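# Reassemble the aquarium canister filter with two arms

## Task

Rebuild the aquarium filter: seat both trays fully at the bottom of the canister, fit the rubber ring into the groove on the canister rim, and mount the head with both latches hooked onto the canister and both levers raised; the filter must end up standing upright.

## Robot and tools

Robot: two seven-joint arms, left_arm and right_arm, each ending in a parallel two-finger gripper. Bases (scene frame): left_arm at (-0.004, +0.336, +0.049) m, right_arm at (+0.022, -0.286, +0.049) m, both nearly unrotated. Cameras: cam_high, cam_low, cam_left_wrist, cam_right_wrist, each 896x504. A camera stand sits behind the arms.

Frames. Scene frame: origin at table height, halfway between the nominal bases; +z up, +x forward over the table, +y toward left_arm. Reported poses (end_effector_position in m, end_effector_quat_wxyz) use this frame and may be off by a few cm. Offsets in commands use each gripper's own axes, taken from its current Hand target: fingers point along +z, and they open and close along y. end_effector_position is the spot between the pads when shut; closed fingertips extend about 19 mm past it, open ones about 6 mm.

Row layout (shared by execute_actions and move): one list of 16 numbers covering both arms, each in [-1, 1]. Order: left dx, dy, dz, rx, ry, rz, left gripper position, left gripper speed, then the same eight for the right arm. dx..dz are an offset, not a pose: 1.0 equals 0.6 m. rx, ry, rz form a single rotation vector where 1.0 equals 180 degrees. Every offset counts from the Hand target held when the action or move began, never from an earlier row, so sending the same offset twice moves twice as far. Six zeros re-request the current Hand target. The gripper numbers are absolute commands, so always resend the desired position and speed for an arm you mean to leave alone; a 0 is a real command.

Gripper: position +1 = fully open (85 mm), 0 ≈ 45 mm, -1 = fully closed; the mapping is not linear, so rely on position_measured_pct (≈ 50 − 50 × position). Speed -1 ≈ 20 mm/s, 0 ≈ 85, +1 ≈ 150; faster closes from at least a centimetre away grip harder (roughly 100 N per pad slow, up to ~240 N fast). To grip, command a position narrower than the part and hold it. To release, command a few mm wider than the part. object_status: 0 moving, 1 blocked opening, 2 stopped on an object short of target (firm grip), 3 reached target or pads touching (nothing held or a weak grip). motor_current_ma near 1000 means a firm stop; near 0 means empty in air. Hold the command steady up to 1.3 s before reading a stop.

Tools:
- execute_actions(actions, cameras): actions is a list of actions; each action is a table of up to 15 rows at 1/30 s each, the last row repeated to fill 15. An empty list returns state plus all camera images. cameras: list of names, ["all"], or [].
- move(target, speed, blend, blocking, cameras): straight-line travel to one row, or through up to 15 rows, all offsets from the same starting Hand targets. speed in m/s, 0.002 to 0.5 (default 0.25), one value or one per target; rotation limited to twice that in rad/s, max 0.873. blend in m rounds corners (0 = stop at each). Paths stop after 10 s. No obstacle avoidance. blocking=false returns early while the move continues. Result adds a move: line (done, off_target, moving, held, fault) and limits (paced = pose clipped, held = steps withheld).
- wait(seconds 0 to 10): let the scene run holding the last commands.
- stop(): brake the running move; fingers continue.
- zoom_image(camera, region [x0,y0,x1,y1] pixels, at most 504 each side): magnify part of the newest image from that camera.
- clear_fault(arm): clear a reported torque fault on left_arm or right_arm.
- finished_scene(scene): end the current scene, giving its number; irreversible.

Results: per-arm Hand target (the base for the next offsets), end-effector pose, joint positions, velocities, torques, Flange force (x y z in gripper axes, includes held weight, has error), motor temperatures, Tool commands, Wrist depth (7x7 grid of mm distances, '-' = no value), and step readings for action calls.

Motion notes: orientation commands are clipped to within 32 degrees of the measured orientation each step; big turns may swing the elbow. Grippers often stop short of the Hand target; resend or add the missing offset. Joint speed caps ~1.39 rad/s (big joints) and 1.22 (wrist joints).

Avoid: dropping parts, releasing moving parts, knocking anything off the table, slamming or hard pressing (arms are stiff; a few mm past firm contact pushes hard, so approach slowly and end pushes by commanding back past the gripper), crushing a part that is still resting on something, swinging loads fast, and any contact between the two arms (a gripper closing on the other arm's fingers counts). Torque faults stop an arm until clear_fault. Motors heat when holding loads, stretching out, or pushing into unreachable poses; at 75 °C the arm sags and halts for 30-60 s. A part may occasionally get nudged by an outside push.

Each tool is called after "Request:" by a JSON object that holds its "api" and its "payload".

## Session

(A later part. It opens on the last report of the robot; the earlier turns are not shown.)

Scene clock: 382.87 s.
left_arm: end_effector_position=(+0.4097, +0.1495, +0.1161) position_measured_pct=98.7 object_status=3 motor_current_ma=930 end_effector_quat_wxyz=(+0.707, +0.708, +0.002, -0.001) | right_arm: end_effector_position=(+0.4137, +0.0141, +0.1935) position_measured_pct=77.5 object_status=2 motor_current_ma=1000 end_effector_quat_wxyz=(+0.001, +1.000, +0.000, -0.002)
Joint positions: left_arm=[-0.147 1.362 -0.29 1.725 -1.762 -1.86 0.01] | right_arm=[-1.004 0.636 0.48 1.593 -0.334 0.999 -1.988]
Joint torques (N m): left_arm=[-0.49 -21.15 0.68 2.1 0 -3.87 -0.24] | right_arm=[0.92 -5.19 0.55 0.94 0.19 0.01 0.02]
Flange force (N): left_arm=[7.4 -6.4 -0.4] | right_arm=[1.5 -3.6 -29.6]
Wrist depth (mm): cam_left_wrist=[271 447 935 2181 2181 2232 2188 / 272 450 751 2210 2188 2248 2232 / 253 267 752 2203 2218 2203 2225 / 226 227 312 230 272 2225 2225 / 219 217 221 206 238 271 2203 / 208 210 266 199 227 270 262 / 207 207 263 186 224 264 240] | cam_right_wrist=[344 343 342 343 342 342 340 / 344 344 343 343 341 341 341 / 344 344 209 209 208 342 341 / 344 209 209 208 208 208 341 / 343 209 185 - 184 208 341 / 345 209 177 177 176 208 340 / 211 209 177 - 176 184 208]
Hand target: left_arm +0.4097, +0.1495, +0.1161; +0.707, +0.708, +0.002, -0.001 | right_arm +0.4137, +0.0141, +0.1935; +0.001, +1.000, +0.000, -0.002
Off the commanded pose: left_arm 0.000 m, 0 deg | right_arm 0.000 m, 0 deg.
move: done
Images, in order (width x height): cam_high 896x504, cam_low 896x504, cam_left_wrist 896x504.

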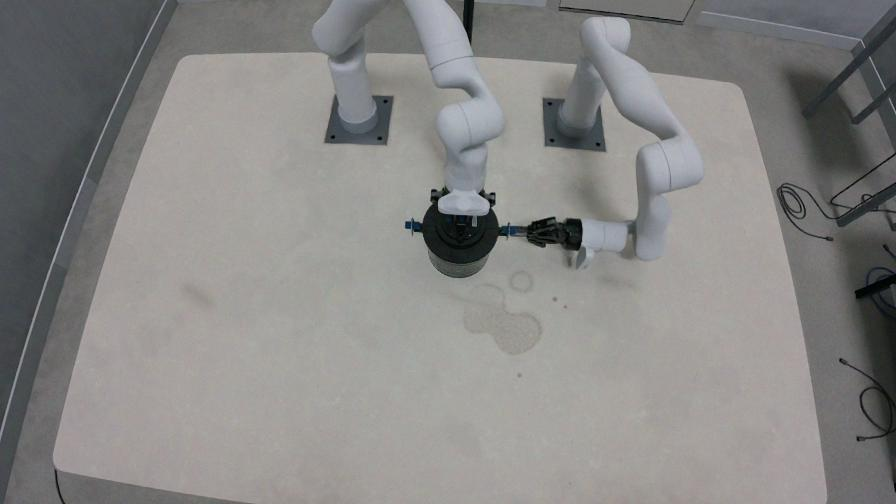

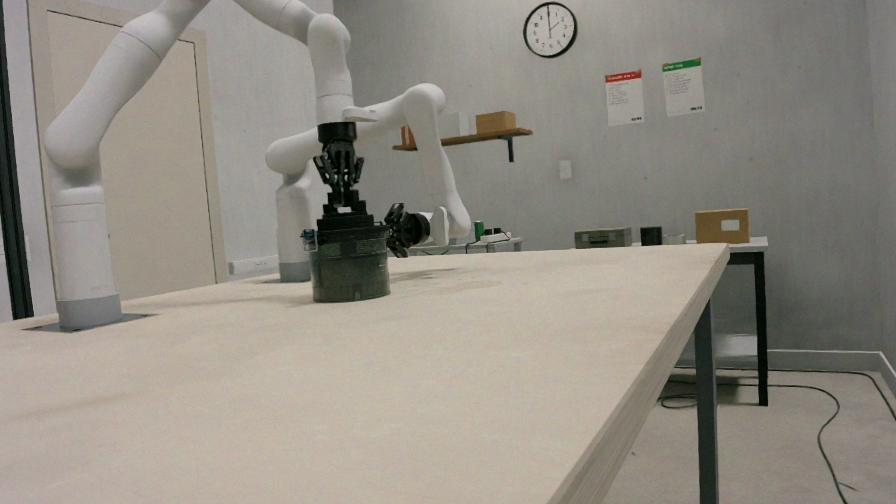

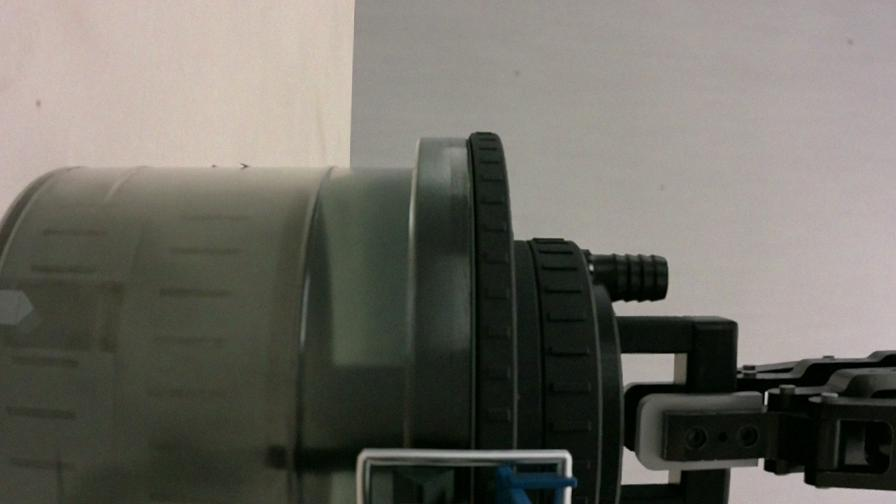

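Request:
{"api": "move", "payload": {"target": [0,0.0133,0,0,0,0,-1,0,0,0,0,0,0,0,-0.8,-1], "cameras": ["cam_high","cam_left_wrist","cam_low"], "speed": 0.03}}

Request:
{"api": "zoom_image", "payload": {"camera": "cam_high", "region": [480, 205, 540, 250]}}

Request:
{"api": "zoom_image", "payload": {"camera": "cam_left_wrist", "region": [300, 404, 580, 504]}}

Request:
{"api": "zoom_image", "payload": {"camera": "cam_low", "region": [370, 200, 420, 250]}}

Scene clock: 384.60 s.
left_arm: end_effector_position=(+0.4098, +0.1495, +0.1240) position_measured_pct=98.7 object_status=3 motor_current_ma=930 end_effector_quat_wxyz=(+0.707, +0.708, +0.002, -0.001) | right_arm: end_effector_position=(+0.4137, +0.0141, +0.1935) position_measured_pct=77.5 object_status=2 motor_current_ma=1000 end_effector_quat_wxyz=(+0.001, +1.000, +0.000, -0.002)
Joint positions: left_arm=[-0.146 1.343 -0.293 1.738 -1.765 -1.862 0.016] | right_arm=[-1.004 0.636 0.48 1.593 -0.334 0.999 -1.988]
Joint torques (N m): left_arm=[-0.53 -21.1 0.66 2.1 0.01 -3.9 -0.26] | right_arm=[1.08 -5.14 0.6 1 0.18 -0.02 -0.02]
Flange force (N): left_arm=[7.7 -6.3 -0.3] | right_arm=[1.4 -3.8 -29.8]
Wrist depth (mm): cam_left_wrist=[295 433 1022 2188 2181 2188 2167 / 296 491 1036 2232 2232 2225 2203 / 265 267 820 2210 2188 2225 2195 / 227 227 322 225 276 2232 2232 / 217 216 - 209 243 284 2195 / 208 210 265 204 236 264 259 / 207 207 263 185 225 257 240] | cam_right_wrist=[344 344 344 343 342 341 341 / 344 343 343 342 342 343 341 / 345 344 209 209 209 341 341 / 345 209 209 209 208 208 341 / 344 209 184 - 184 208 340 / 345 209 177 177 176 208 340 / 209 209 177 - 176 184 208]
Hand target: left_arm +0.4098, +0.1495, +0.1240; +0.707, +0.708, +0.002, -0.001 | right_arm +0.4137, +0.0141, +0.1935; +0.001, +1.000, +0.000, -0.002
Off the commanded pose: left_arm 0.000 m, 0 deg | right_arm 0.000 m, 0 deg.
move: done
Images, in order (width x height): cam_high 896x504, cam_low 896x504, cam_left_wrist 896x504.

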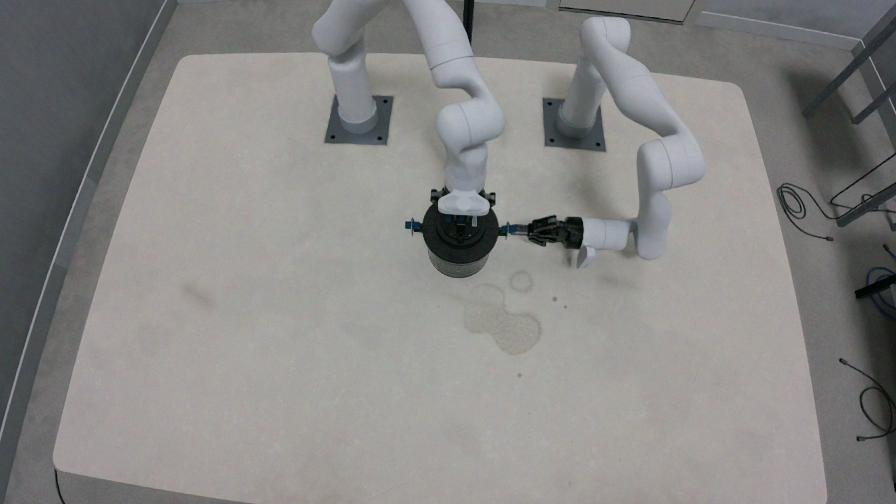

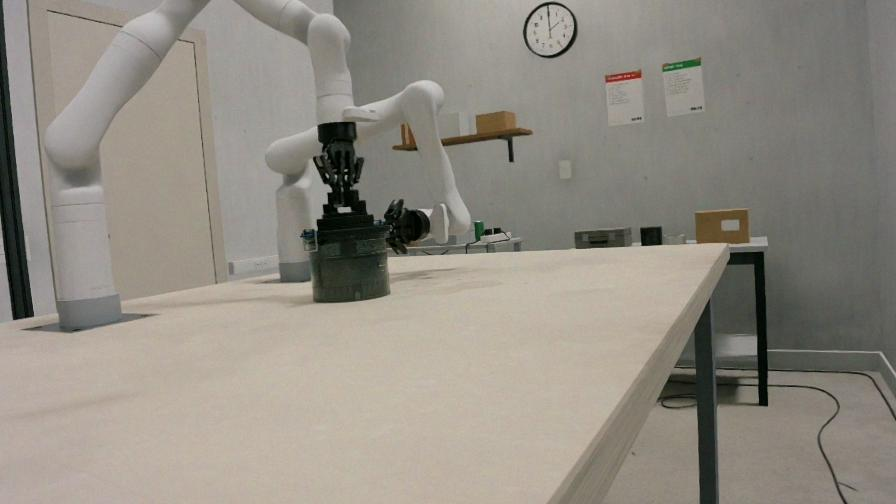

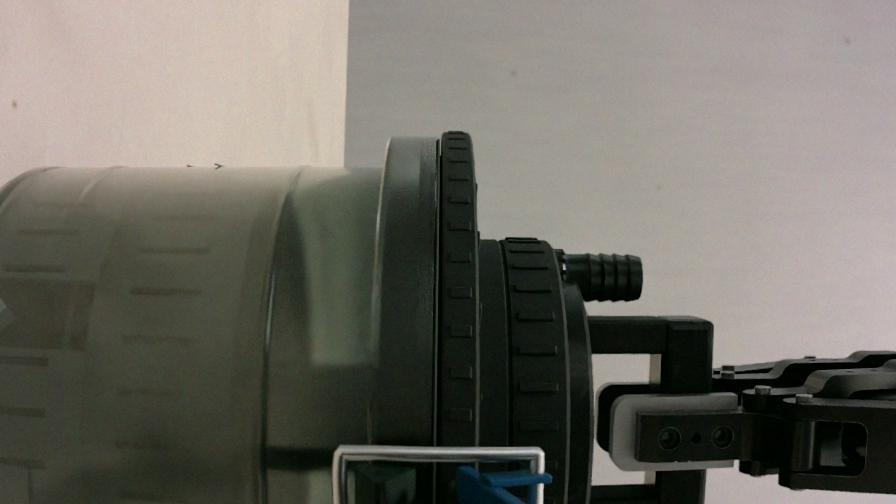

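Scaled by 8.400 from the camera's 896x504 image, which has a finer 1280x720 frame.

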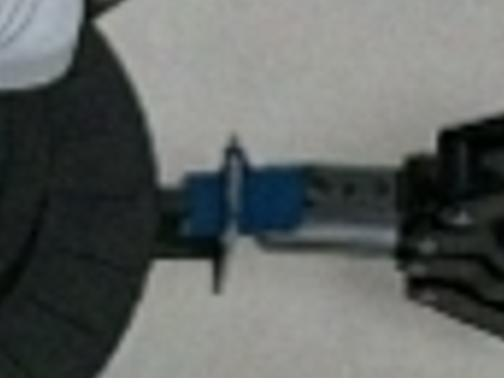

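Scaled by 1.800 from the camera's 896x504 image, which has a finer 1280x720 frame.

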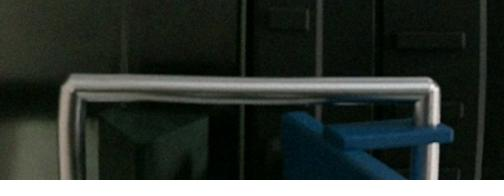

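Scaled by 10.080 from the camera's 896x504 image, which has a finer 1280x720 frame.

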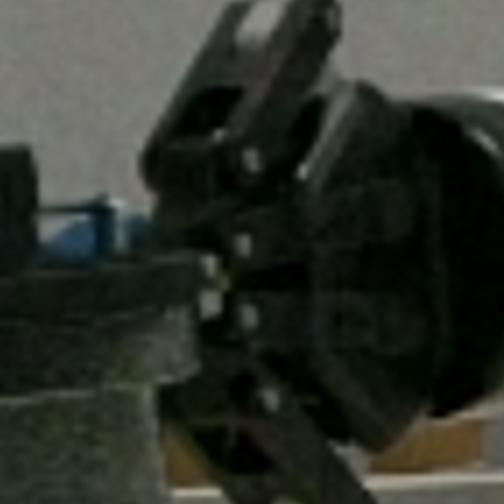

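Request:
{"api": "move", "payload": {"target": [[0,0.0088,0.0037,0,0,0,-1,0,0,0,0,0,0,0,-0.8,-1],[0,0.0167,0.0097,0,0,0,-1,0,0,0,0,0,0,0,-0.8,-1]], "cameras": ["cam_high","cam_left_wrist","cam_low"], "speed": 0.03, "blend": 0.003}}

Request:
{"api": "zoom_image", "payload": {"camera": "cam_high", "region": [480, 205, 540, 250]}}

Request:
{"api": "zoom_image", "payload": {"camera": "cam_left_wrist", "region": [260, 404, 540, 504]}}

Request:
{"api": "zoom_image", "payload": {"camera": "cam_low", "region": [370, 200, 420, 250]}}

Scene clock: 386.67 s.
left_arm: end_effector_position=(+0.4098, +0.1437, +0.1340) position_measured_pct=98.7 object_status=3 motor_current_ma=930 end_effector_quat_wxyz=(+0.707, +0.708, +0.002, -0.001) | right_arm: end_effector_position=(+0.4137, +0.0141, +0.1935) position_measured_pct=77.5 object_status=2 motor_current_ma=1000 end_effector_quat_wxyz=(+0.001, +1.000, +0.000, -0.002)
Joint positions: left_arm=[-0.134 1.319 -0.291 1.759 -1.759 -1.86 0.023] | right_arm=[-1.004 0.636 0.48 1.593 -0.334 0.999 -1.988]
Joint torques (N m): left_arm=[1 -22.45 2.64 2.36 0.09 -5.15 -0.3] | right_arm=[2.08 -7.12 1.91 1.14 0.8 0.71 -0.02]
Flange force (N): left_arm=[7.7 -9.9 -3.9] | right_arm=[2.4 -7.1 -24.6]
Wrist depth (mm): cam_left_wrist=[302 474 1111 2203 2210 2210 2188 / 302 478 1126 2181 2181 2188 2195 / 259 262 895 2203 2195 2195 2188 / 220 222 225 272 2232 2218 2218 / 209 212 214 229 265 2195 2203 / 203 206 256 219 252 258 254 / 202 204 173 187 256 251 231] | cam_right_wrist=[345 345 343 344 342 341 340 / 345 342 343 342 341 341 340 / 344 344 209 208 209 341 341 / 345 209 209 208 208 208 340 / 344 209 185 - 184 208 340 / 345 209 177 176 176 208 340 / 209 209 177 - 176 184 207]
Hand target: left_arm +0.4098, +0.1437, +0.1340; +0.707, +0.708, +0.002, -0.001 | right_arm +0.4137, +0.0141, +0.1935; +0.001, +1.000, +0.000, -0.002
Off the commanded pose: left_arm 0.000 m, 0 deg | right_arm 0.000 m, 0 deg.
move: done; blend cut to 0.0029 m at target 1
Images, in order (width x height): cam_high 896x504, cam_low 896x504, cam_left_wrist 896x504.

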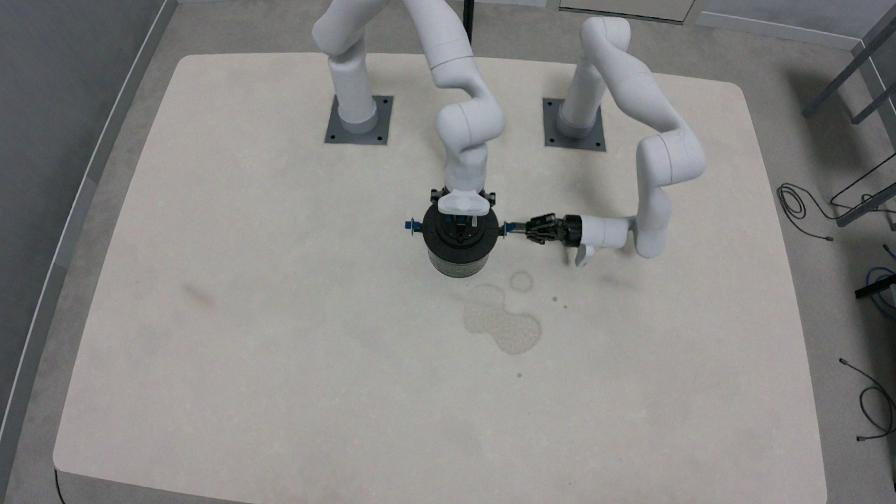

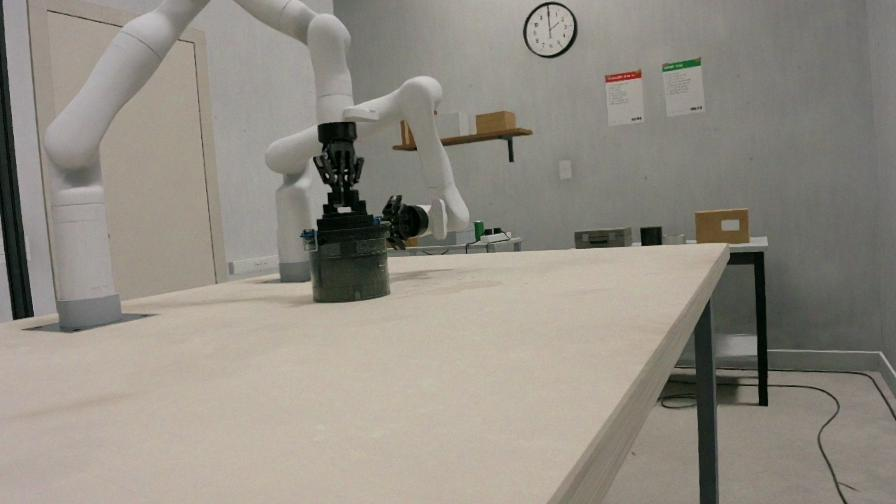

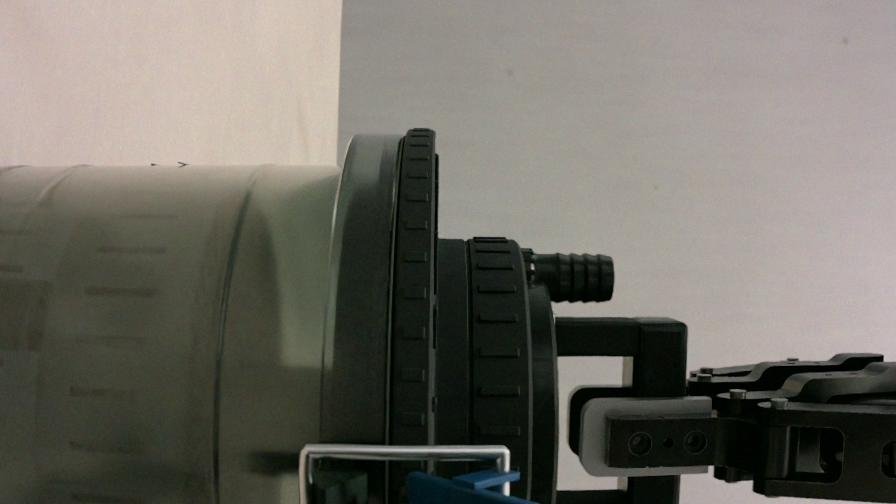

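Scaled by 8.400 from the camera's 896x504 image, which has a finer 1280x720 frame.

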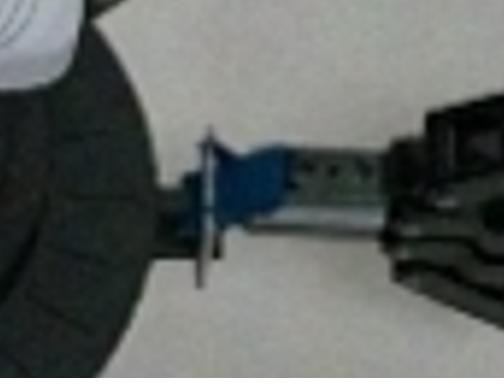

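Scaled by 1.800 from the camera's 896x504 image, which has a finer 1280x720 frame.

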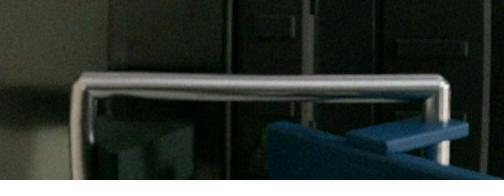

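Scaled by 10.080 from the camera's 896x504 image, which has a finer 1280x720 frame.

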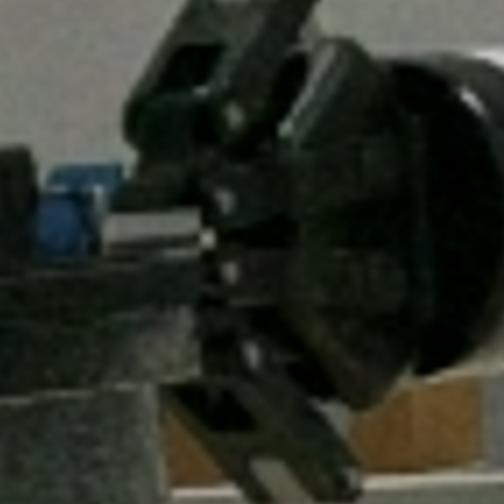

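Request:
{"api": "move", "payload": {"target": [[0,0.006,0.0078,0,0,0,-1,0,0,0,0,0,0,0,-0.8,-1],[0,0.01,0.017,0,0,0,-1,0,0,0,0,0,0,0,-0.8,-1]], "cameras": ["cam_high","cam_left_wrist","cam_low"], "speed": 0.03, "blend": 0.003}}

Request:
{"api": "zoom_image", "payload": {"camera": "cam_high", "region": [480, 205, 540, 250]}}

Request:
{"api": "zoom_image", "payload": {"camera": "cam_left_wrist", "region": [260, 404, 540, 504]}}

Request:
{"api": "zoom_image", "payload": {"camera": "cam_low", "region": [370, 200, 420, 250]}}

Scene clock: 388.67 s.
left_arm: end_effector_position=(+0.4099, +0.1334, +0.1401) position_measured_pct=98.7 object_status=3 motor_current_ma=930 end_effector_quat_wxyz=(+0.707, +0.708, +0.002, -0.001) | right_arm: end_effector_position=(+0.4137, +0.0141, +0.1935) position_measured_pct=77.5 object_status=2 motor_current_ma=1000 end_effector_quat_wxyz=(+0.001, +1.000, +0.000, -0.002)
Joint positions: left_arm=[-0.116 1.302 -0.283 1.777 -1.744 -1.851 0.027] | right_arm=[-1.004 0.636 0.48 1.593 -0.334 0.999 -1.988]
Joint torques (N m): left_arm=[-0.47 -20.52 0.38 1.86 0.08 -3.39 -0.27] | right_arm=[2.19 -4.96 1.16 0.78 0.02 -0.67 0]
Flange force (N): left_arm=[7.4 -4.6 -0.1] | right_arm=[-0.7 -5.1 -31.6]
Wrist depth (mm): cam_left_wrist=[320 506 1206 2181 2153 2160 2203 / 322 509 1210 2174 2195 2210 2195 / 244 285 787 2195 2195 2210 2218 / 211 284 206 242 2174 2174 2188 / 200 285 188 221 255 2240 2195 / 194 247 187 212 248 248 245 / 192 246 179 173 247 238 220] | cam_right_wrist=[345 344 342 342 342 341 341 / 345 343 343 343 342 341 341 / 344 343 209 209 208 341 341 / 344 209 209 208 208 208 340 / 344 210 185 - 184 207 341 / 345 209 177 177 176 207 341 / 203 209 177 - 176 184 207]
Hand target: left_arm +0.4099, +0.1335, +0.1400; +0.707, +0.708, +0.002, -0.001 | right_arm +0.4137, +0.0142, +0.1935; +0.001, +1.000, +0.000, -0.002
Off the commanded pose: left_arm 0.000 m, 0 deg | right_arm 0.000 m, 0 deg.
move: done
Images, in order (width x height): cam_high 896x504, cam_low 896x504, cam_left_wrist 896x504.

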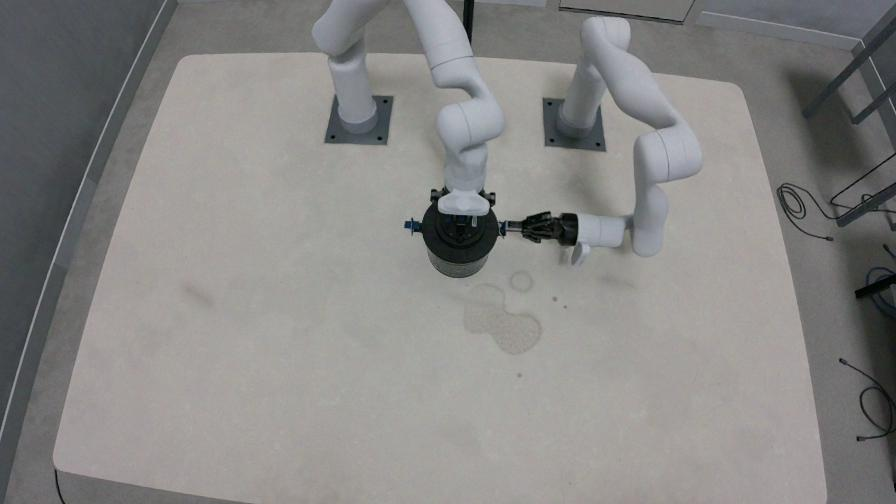

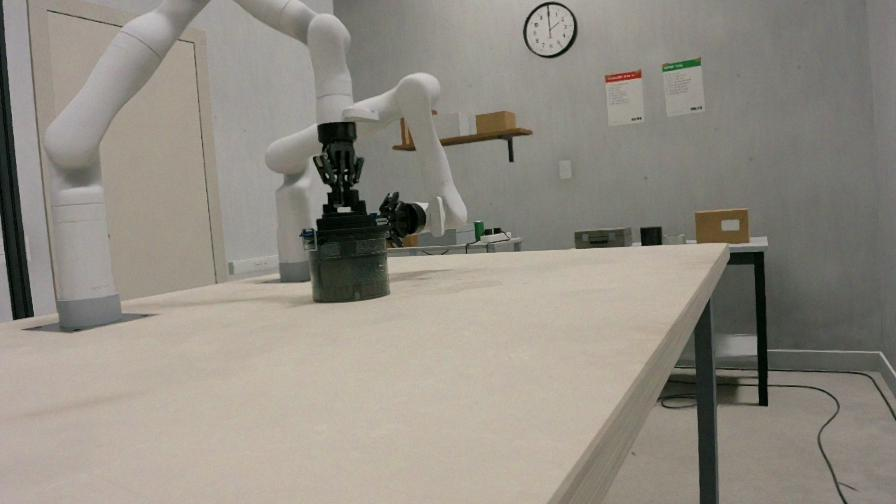

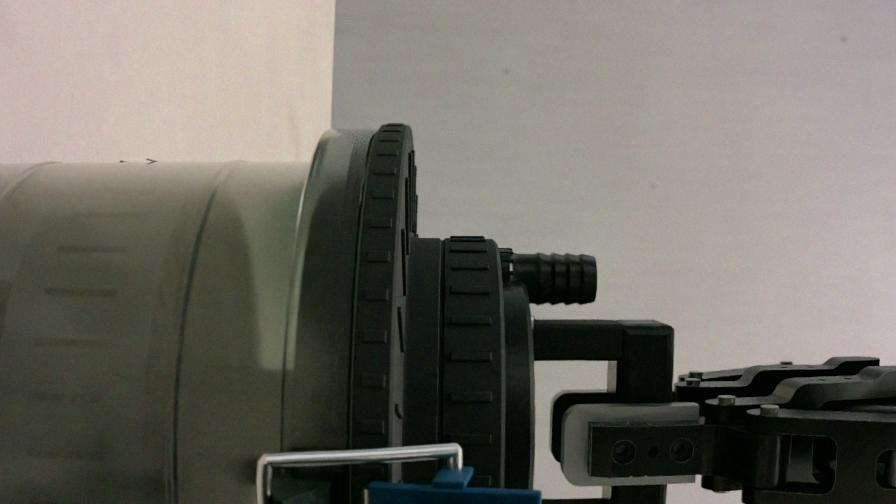

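Scaled by 8.400 from the camera's 896x504 image, which has a finer 1280x720 frame.

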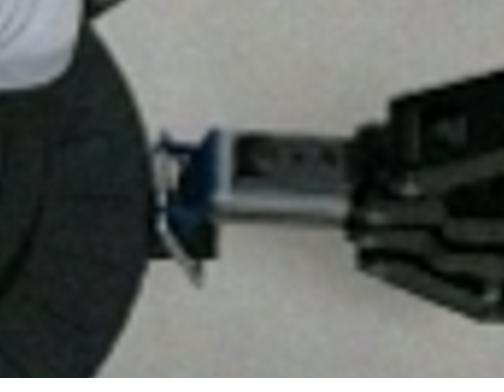

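Scaled by 1.800 from the camera's 896x504 image, which has a finer 1280x720 frame.

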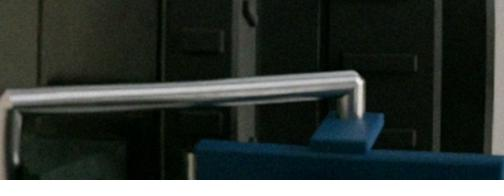

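Scaled by 10.080 from the camera's 896x504 image, which has a finer 1280x720 frame.

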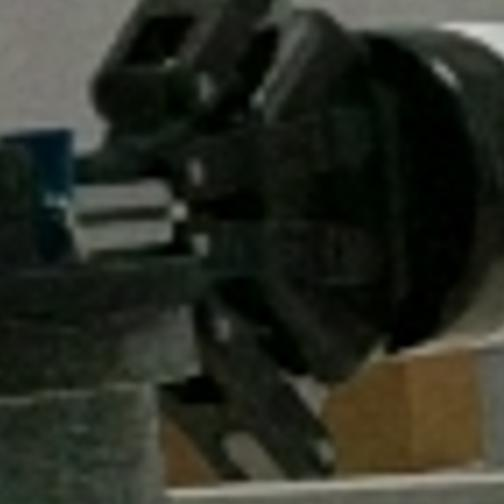

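Request:
{"api": "move", "payload": {"target": [[0,0,-0.1,0,0,0,-0.9,0,0,0,0,0,0,0,-0.8,-1],[0.09,0,-0.32,0,0,0,-0.9,0,0,0,0,0,0,0,-0.8,-1]], "cameras": ["cam_high","cam_left_wrist","cam_low"], "speed": [0.05,0.15], "blend": 0.01}}

Request:
{"api": "zoom_image", "payload": {"camera": "cam_left_wrist", "region": [280, 300, 480, 420]}}

Request:
{"api": "zoom_image", "payload": {"camera": "cam_low", "region": [290, 190, 410, 260]}}

Scene clock: 392.17 s.
left_arm: end_effector_position=(+0.4633, +0.3256, +0.1401) position_measured_pct=94.8 object_status=3 motor_current_ma=0 end_effector_quat_wxyz=(+0.707, +0.708, +0.002, -0.001) | right_arm: end_effector_position=(+0.4137, +0.0141, +0.1935) position_measured_pct=77.5 object_status=2 motor_current_ma=1000 end_effector_quat_wxyz=(+0.001, +1.000, +0.000, -0.002)
Joint positions: left_arm=[-0.42 1.396 -0.375 1.295 -1.887 -2.085 0.292] | right_arm=[-1.004 0.636 0.48 1.593 -0.334 0.999 -1.988]
Joint torques (N m): left_arm=[-0.59 -23.47 -0.47 -0.36 0.75 -3.35 -0.22] | right_arm=[2.18 -5.03 1.21 0.62 -0.01 -0.77 0]
Flange force (N): left_arm=[9.5 -5.0 -4.0] | right_arm=[-0.8 -5.0 -31.6]
Wrist depth (mm): cam_left_wrist=[320 507 1199 2376 2376 2411 2368 / 321 509 1221 2420 2376 2420 2351 / 322 511 1232 2402 2376 2376 2411 / 323 514 1235 2360 2394 2394 2394 / 324 430 800 2420 2385 2394 2376 / 325 399 402 423 2456 2394 432 / 326 385 440 403 433 420 422] | cam_right_wrist=[345 344 343 342 342 341 341 / 345 344 344 343 341 340 341 / 344 343 209 208 208 342 341 / 344 209 209 208 208 207 340 / 345 210 185 - 184 207 340 / 345 210 177 176 176 207 340 / 202 210 177 - 176 183 207]
Hand target: left_arm +0.4634, +0.3256, +0.1401; +0.707, +0.708, +0.002, -0.001 | right_arm +0.4137, +0.0141, +0.1935; +0.001, +1.000, +0.000, -0.002
Off the commanded pose: left_arm 0.000 m, 0 deg | right_arm 0.000 m, 0 deg.
move: done
Images, in order (width x height): cam_high 896x504, cam_low 896x504, cam_left_wrist 896x504.

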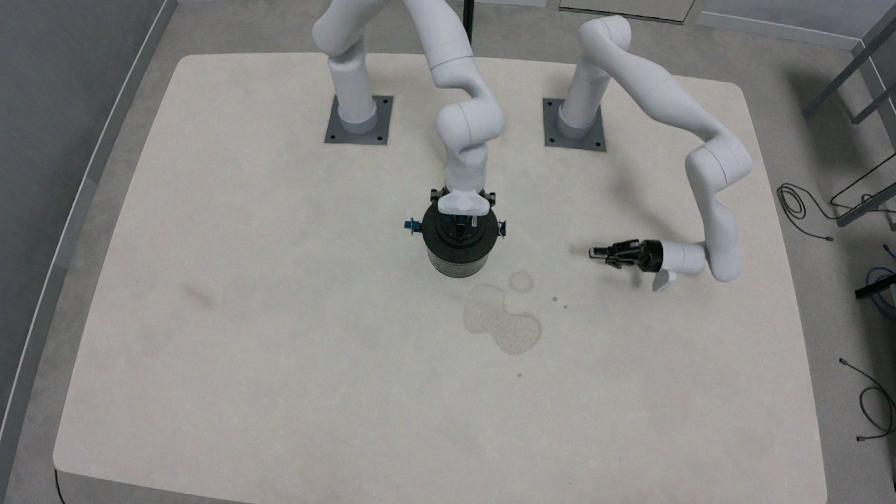

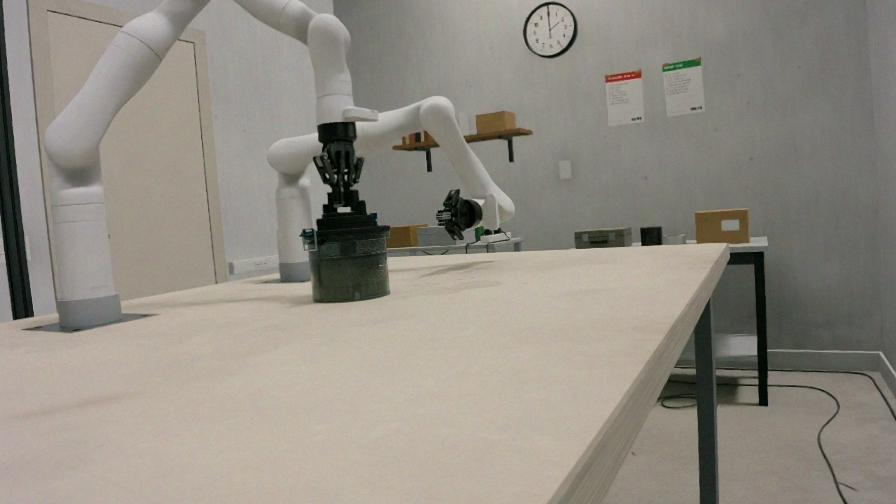

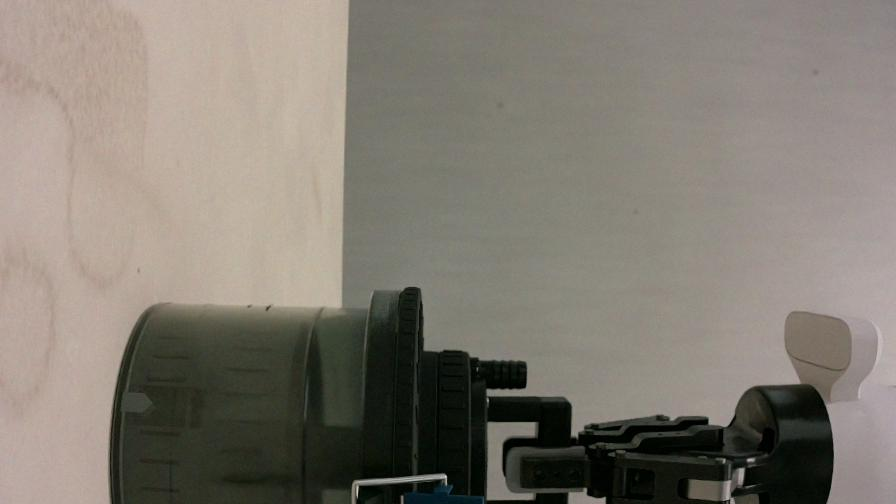

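Scaled by 2.520 from the camera's 896x504 image, which has a finer 1280x720 frame.

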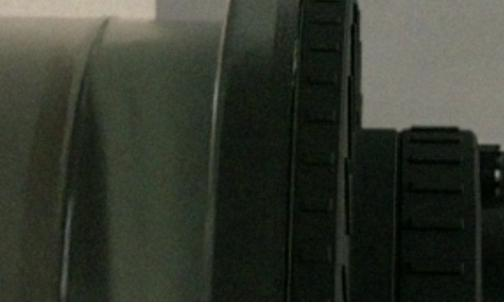

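Scaled by 4.200 from the camera's 896x504 image, which has a finer 1280x720 frame.

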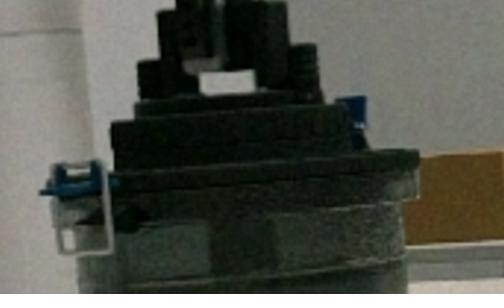

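Request:
{"api": "move", "payload": {"target": [-0.17,0,0,0,0,0,-0.9,0,0,0,0,0,0,0,-0.8,-1], "cameras": ["cam_left_wrist"]}}

Request:
{"api": "zoom_image", "payload": {"camera": "cam_left_wrist", "region": [280, 250, 530, 400]}}

Scene clock: 393.67 s.
left_arm: end_effector_position=(+0.3614, +0.3253, +0.1405) position_measured_pct=94.8 object_status=3 motor_current_ma=0 end_effector_quat_wxyz=(+0.707, +0.708, +0.002, -0.001) | right_arm: end_effector_position=(+0.4137, +0.0141, +0.1935) position_measured_pct=77.5 object_status=2 motor_current_ma=1000 end_effector_quat_wxyz=(+0.001, +1.000, +0.000, -0.002)
Joint positions: left_arm=[-0.458 1.349 -0.441 1.618 -2.094 -2.036 -0.05] | right_arm=[-1.004 0.636 0.48 1.593 -0.334 0.999 -1.988]
Joint torques (N m): left_arm=[-0.6 -20.83 -1.2 1.84 -0.1 -3.46 -0.24] | right_arm=[2.19 -4.99 1.19 0.63 0 -0.74 0.03]
Flange force (N): left_arm=[6.6 -5.1 -3.3] | right_arm=[-1.0 -5.0 -31.6]
Wrist depth (mm): cam_left_wrist=[322 512 1214 2411 2335 2368 2394 / 323 419 785 2385 2394 2411 2394 / 324 394 393 416 2368 2376 436 / 350 383 384 361 432 418 422 / 327 390 455 410 459 2351 437 / 327 421 452 2420 2368 2394 2368 / 328 527 1292 2326 2360 2402 2368] | cam_right_wrist=[344 345 344 343 342 341 341 / 344 343 343 342 342 341 341 / 345 343 209 208 208 341 341 / 344 209 209 208 208 207 340 / 344 210 185 - 184 207 341 / 345 210 177 176 176 207 341 / 202 210 177 - 176 184 207]
Hand target: left_arm +0.3614, +0.3253, +0.1405; +0.707, +0.708, +0.002, -0.001 | right_arm +0.4137, +0.0141, +0.1935; +0.001, +1.000, +0.000, -0.002
Off the commanded pose: left_arm 0.000 m, 0 deg | right_arm 0.000 m, 0 deg.
move: done
Images, in order (width x height): cam_left_wrist 896x504.

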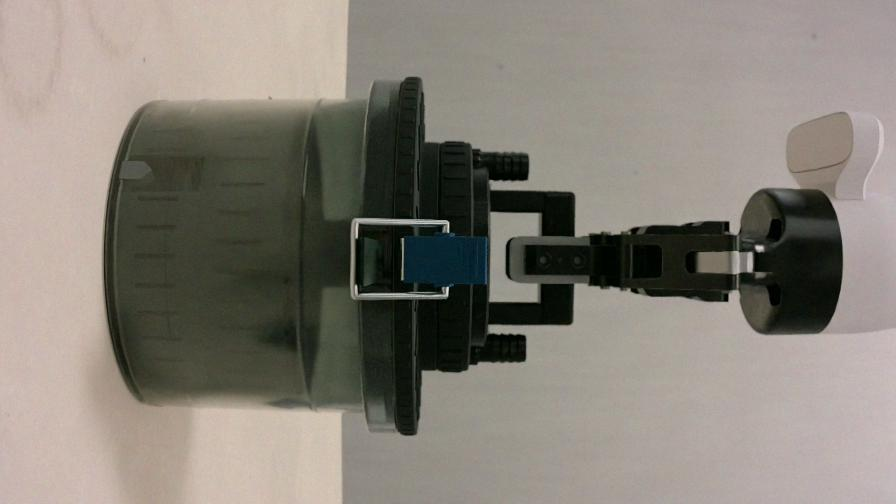

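Scaled by 2.016 from the camera's 896x504 image, which has a finer 1280x720 frame.

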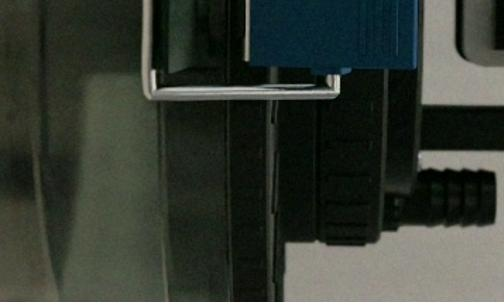

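Request:
{"api": "zoom_image", "payload": {"camera": "cam_left_wrist", "region": [340, 205, 500, 310]}}

Scaled by 3.150 from the camera's 896x504 image, which has a finer 1280x720 frame.

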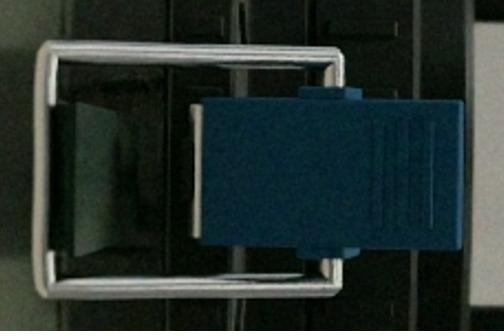

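Request:
{"api": "move", "payload": {"target": [0.08,0,-0.08,0,0,0,-0.9,0,0,0,0,0,0,0,0.2,-1]}}

Request:
{"api": "move", "payload": {"target": [[0,0,0,0,0,0,-0.9,0,0,0,-0.13,0,0,0,0.2,-1],[0,0,0,0,0,0,-0.9,0,0,0.5,-0.26,0,0,0,0.2,-1]], "cameras": ["cam_high","cam_low"], "speed": [0.1,0.25]}}

Scene clock: 397.13 s.
left_arm: end_effector_position=(+0.4092, +0.3735, +0.1404) position_measured_pct=94.8 object_status=3 motor_current_ma=0 end_effector_quat_wxyz=(+0.707, +0.708, +0.002, -0.001) | right_arm: end_effector_position=(+0.4137, +0.0141, +0.1935) position_measured_pct=39.8 object_status=0 motor_current_ma=0 end_effector_quat_wxyz=(+0.001, +1.000, +0.000, -0.002)
Joint positions: left_arm=[-0.539 1.381 -0.379 1.359 -2.054 -2.096 0.17] | right_arm=[-1.004 0.636 0.48 1.593 -0.334 0.999 -1.988]
Joint torques (N m): left_arm=[-0.64 -22.83 -0.78 0.27 0.43 -3.44 -0.24] | right_arm=[1.1 -17.85 3.01 -6.16 -0.06 0.03 -0.02]
Flange force (N): left_arm=[8.3 -5.2 -4.6] | right_arm=[0.3 -3.0 -2.2]
Wrist depth (mm): cam_left_wrist=[320 507 1199 2402 2456 2429 2429 / 322 510 1228 2385 2447 2447 2429 / 324 482 968 2420 2429 2411 2456 / 325 450 463 498 2456 2456 521 / 326 435 440 452 494 486 475 / 327 435 439 426 496 468 482 / 327 466 468 2402 2456 2456 2429] | cam_right_wrist=[344 342 342 341 341 341 340 / 344 343 342 341 341 341 339 / 344 343 207 206 204 341 340 / 343 208 207 205 203 203 340 / 344 208 183 - 180 202 340 / 343 208 175 168 172 201 201 / 209 208 175 - 172 179 202]
Hand target: left_arm +0.4092, +0.3735, +0.1404; +0.707, +0.708, +0.002, -0.001 | right_arm +0.4137, +0.0142, +0.1935; +0.001, +1.000, +0.000, -0.002
Off the commanded pose: left_arm 0.000 m, 0 deg | right_arm 0.000 m, 0 deg.
move: done

Scene clock: 399.80 s.
left_arm: end_effector_position=(+0.4092, +0.3735, +0.1404) position_measured_pct=94.8 object_status=3 motor_current_ma=0 end_effector_quat_wxyz=(+0.707, +0.708, +0.002, -0.001) | right_arm: end_effector_position=(+0.4144, -0.2856, +0.3499) position_measured_pct=39.8 object_status=3 motor_current_ma=0 end_effector_quat_wxyz=(+0.001, +1.000, +0.000, -0.002)
Joint positions: left_arm=[-0.539 1.381 -0.379 1.359 -2.054 -2.096 0.17] | right_arm=[-0.602 0.252 0.688 1.644 -0.163 1.309 -1.454]
Joint torques (N m): left_arm=[-0.61 -22.71 -0.79 0.27 0.43 -3.45 -0.24] | right_arm=[1.18 -11.21 1.83 -7.66 -0.08 0 -0.11]
Flange force (N): left_arm=[8.2 -5.0 -4.5] | right_arm=[0.5 -2.4 -2.8]
Wrist depth (mm): cam_left_wrist=[321 507 1210 2429 2438 2447 2456 / 322 511 1228 2429 2420 2420 2447 / 323 482 964 2447 2456 2456 2456 / 325 451 464 501 2474 2402 839 / 326 438 440 452 2447 837 778 / 326 436 439 424 2474 2438 2465 / 328 467 467 2438 2402 2447 2429] | cam_right_wrist=[502 500 502 498 498 496 498 / 502 499 499 499 499 497 497 / 502 501 500 500 498 498 497 / 501 502 502 499 499 497 495 / 500 501 501 497 499 496 495 / 501 499 500 498 499 497 495 / 502 500 498 497 497 496 497]
Hand target: left_arm +0.4092, +0.3735, +0.1404; +0.707, +0.708, +0.002, -0.001 | right_arm +0.4144, -0.2856, +0.3499; +0.001, +1.000, +0.000, -0.002
Off the commanded pose: left_arm 0.000 m, 0 deg | right_arm 0.000 m, 0 deg.
move: done
Images, in order (width x height): cam_high 896x504, cam_low 896x504.

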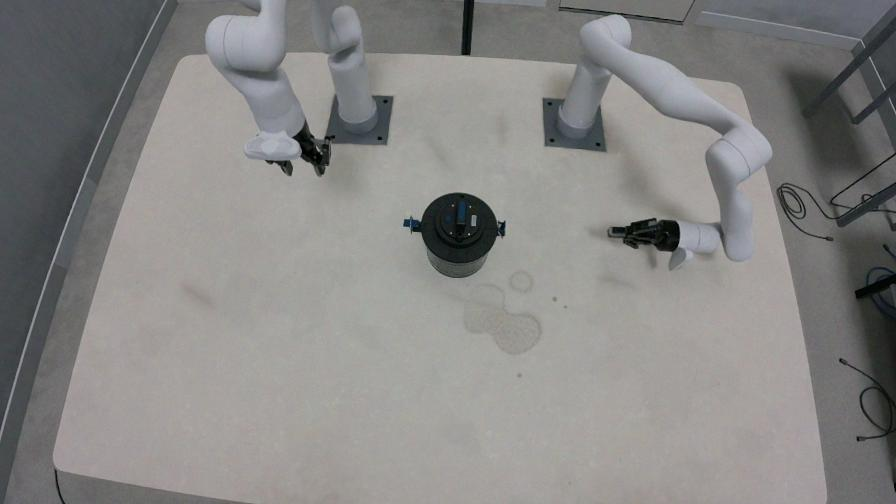

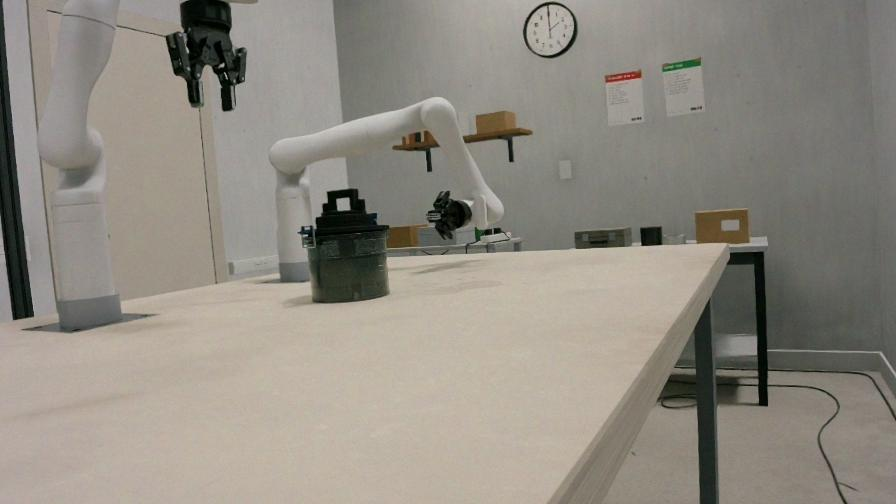

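Request:
{"api": "move", "payload": {"target": [0,0.3,0,0.5,0,0,0.2,-1,0,0.074,0.167,0.5,0,0,-1,-1], "cameras": ["cam_high","cam_right_wrist"]}}

Scene clock: 404.73 s.
left_arm: end_effector_position=(+0.4100, +0.3732, +0.3205) position_measured_pct=39.8 object_status=3 motor_current_ma=0 end_effector_quat_wxyz=(-0.001, +1.000, +0.001, -0.002) | right_arm: end_effector_position=(+0.4140, -0.3302, +0.2498) position_measured_pct=98.7 object_status=3 motor_current_ma=960 end_effector_quat_wxyz=(+0.707, -0.708, +0.001, +0.001)
Joint positions: left_arm=[0.586 0.469 -1.095 1.598 -2.72 -1.34 1.014] | right_arm=[0.524 1.125 0.276 1.538 -1.053 2.046 -0.285]
Joint torques (N m): left_arm=[-0.63 -13.97 -3.96 -5.66 0.01 -0.39 -0.16] | right_arm=[1.14 -20.32 0.59 -1.28 -0.91 2.77 -0.05]
Flange force (N): left_arm=[7.7 1.2 -3.7] | right_arm=[3.4 -0.6 -1.0]
Wrist depth (mm): cam_left_wrist=[460 461 464 463 465 466 467 / 464 464 463 466 465 466 468 / 463 465 466 466 467 469 468 / 463 465 466 467 468 468 470 / 464 466 466 468 469 470 471 / 466 466 467 467 467 468 471 / 465 467 468 469 469 471 472] | cam_right_wrist=[3250 3234 3332 3282 2751 927 575 / 3234 3219 3172 3172 2684 925 577 / 3250 3266 3128 3282 2580 848 575 / 3188 3250 3219 3188 2684 498 470 / 818 827 820 3188 483 437 423 / 796 3188 3282 3266 485 427 422 / 3250 3332 3250 3172 2580 458 476]
Hand target: left_arm +0.4100, +0.3732, +0.3204; -0.001, +1.000, +0.001, -0.002 | right_arm +0.4140, -0.3302, +0.2498; +0.707, -0.708, +0.001, +0.001
Off the commanded pose: left_arm 0.000 m, 0 deg | right_arm 0.000 m, 0 deg.
move: done
Images, in order (width x height): cam_high 896x504, cam_right_wrist 896x504.

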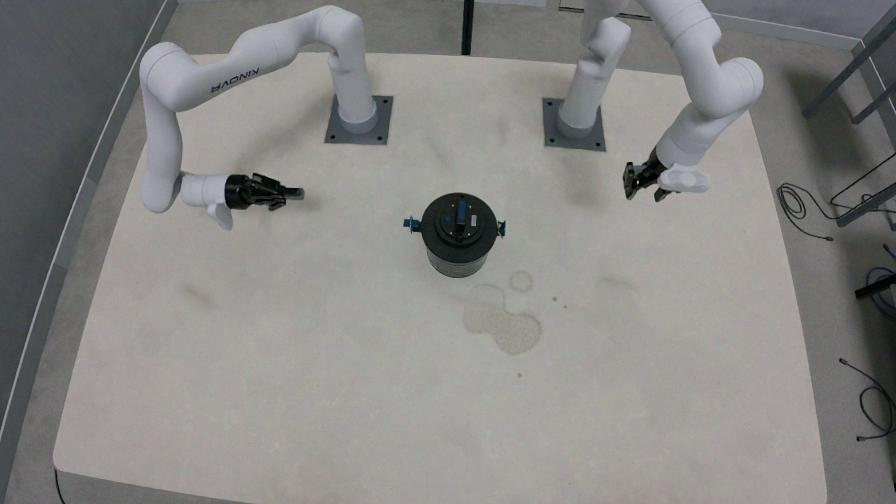

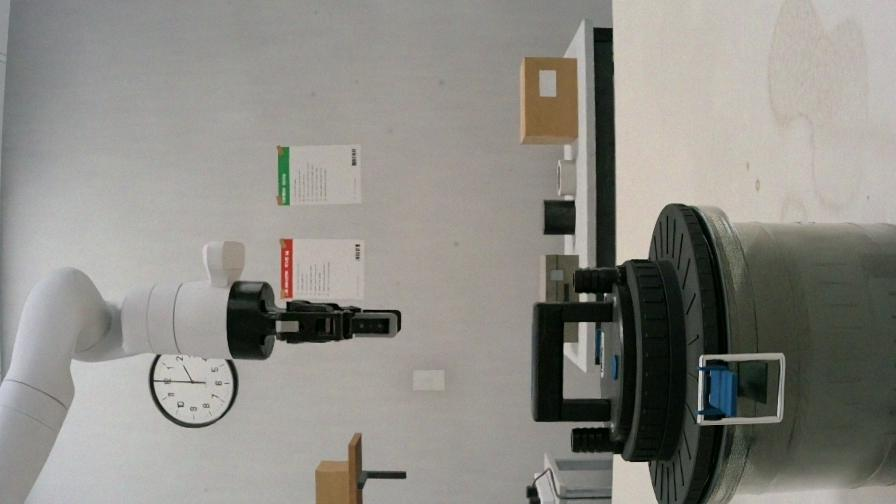

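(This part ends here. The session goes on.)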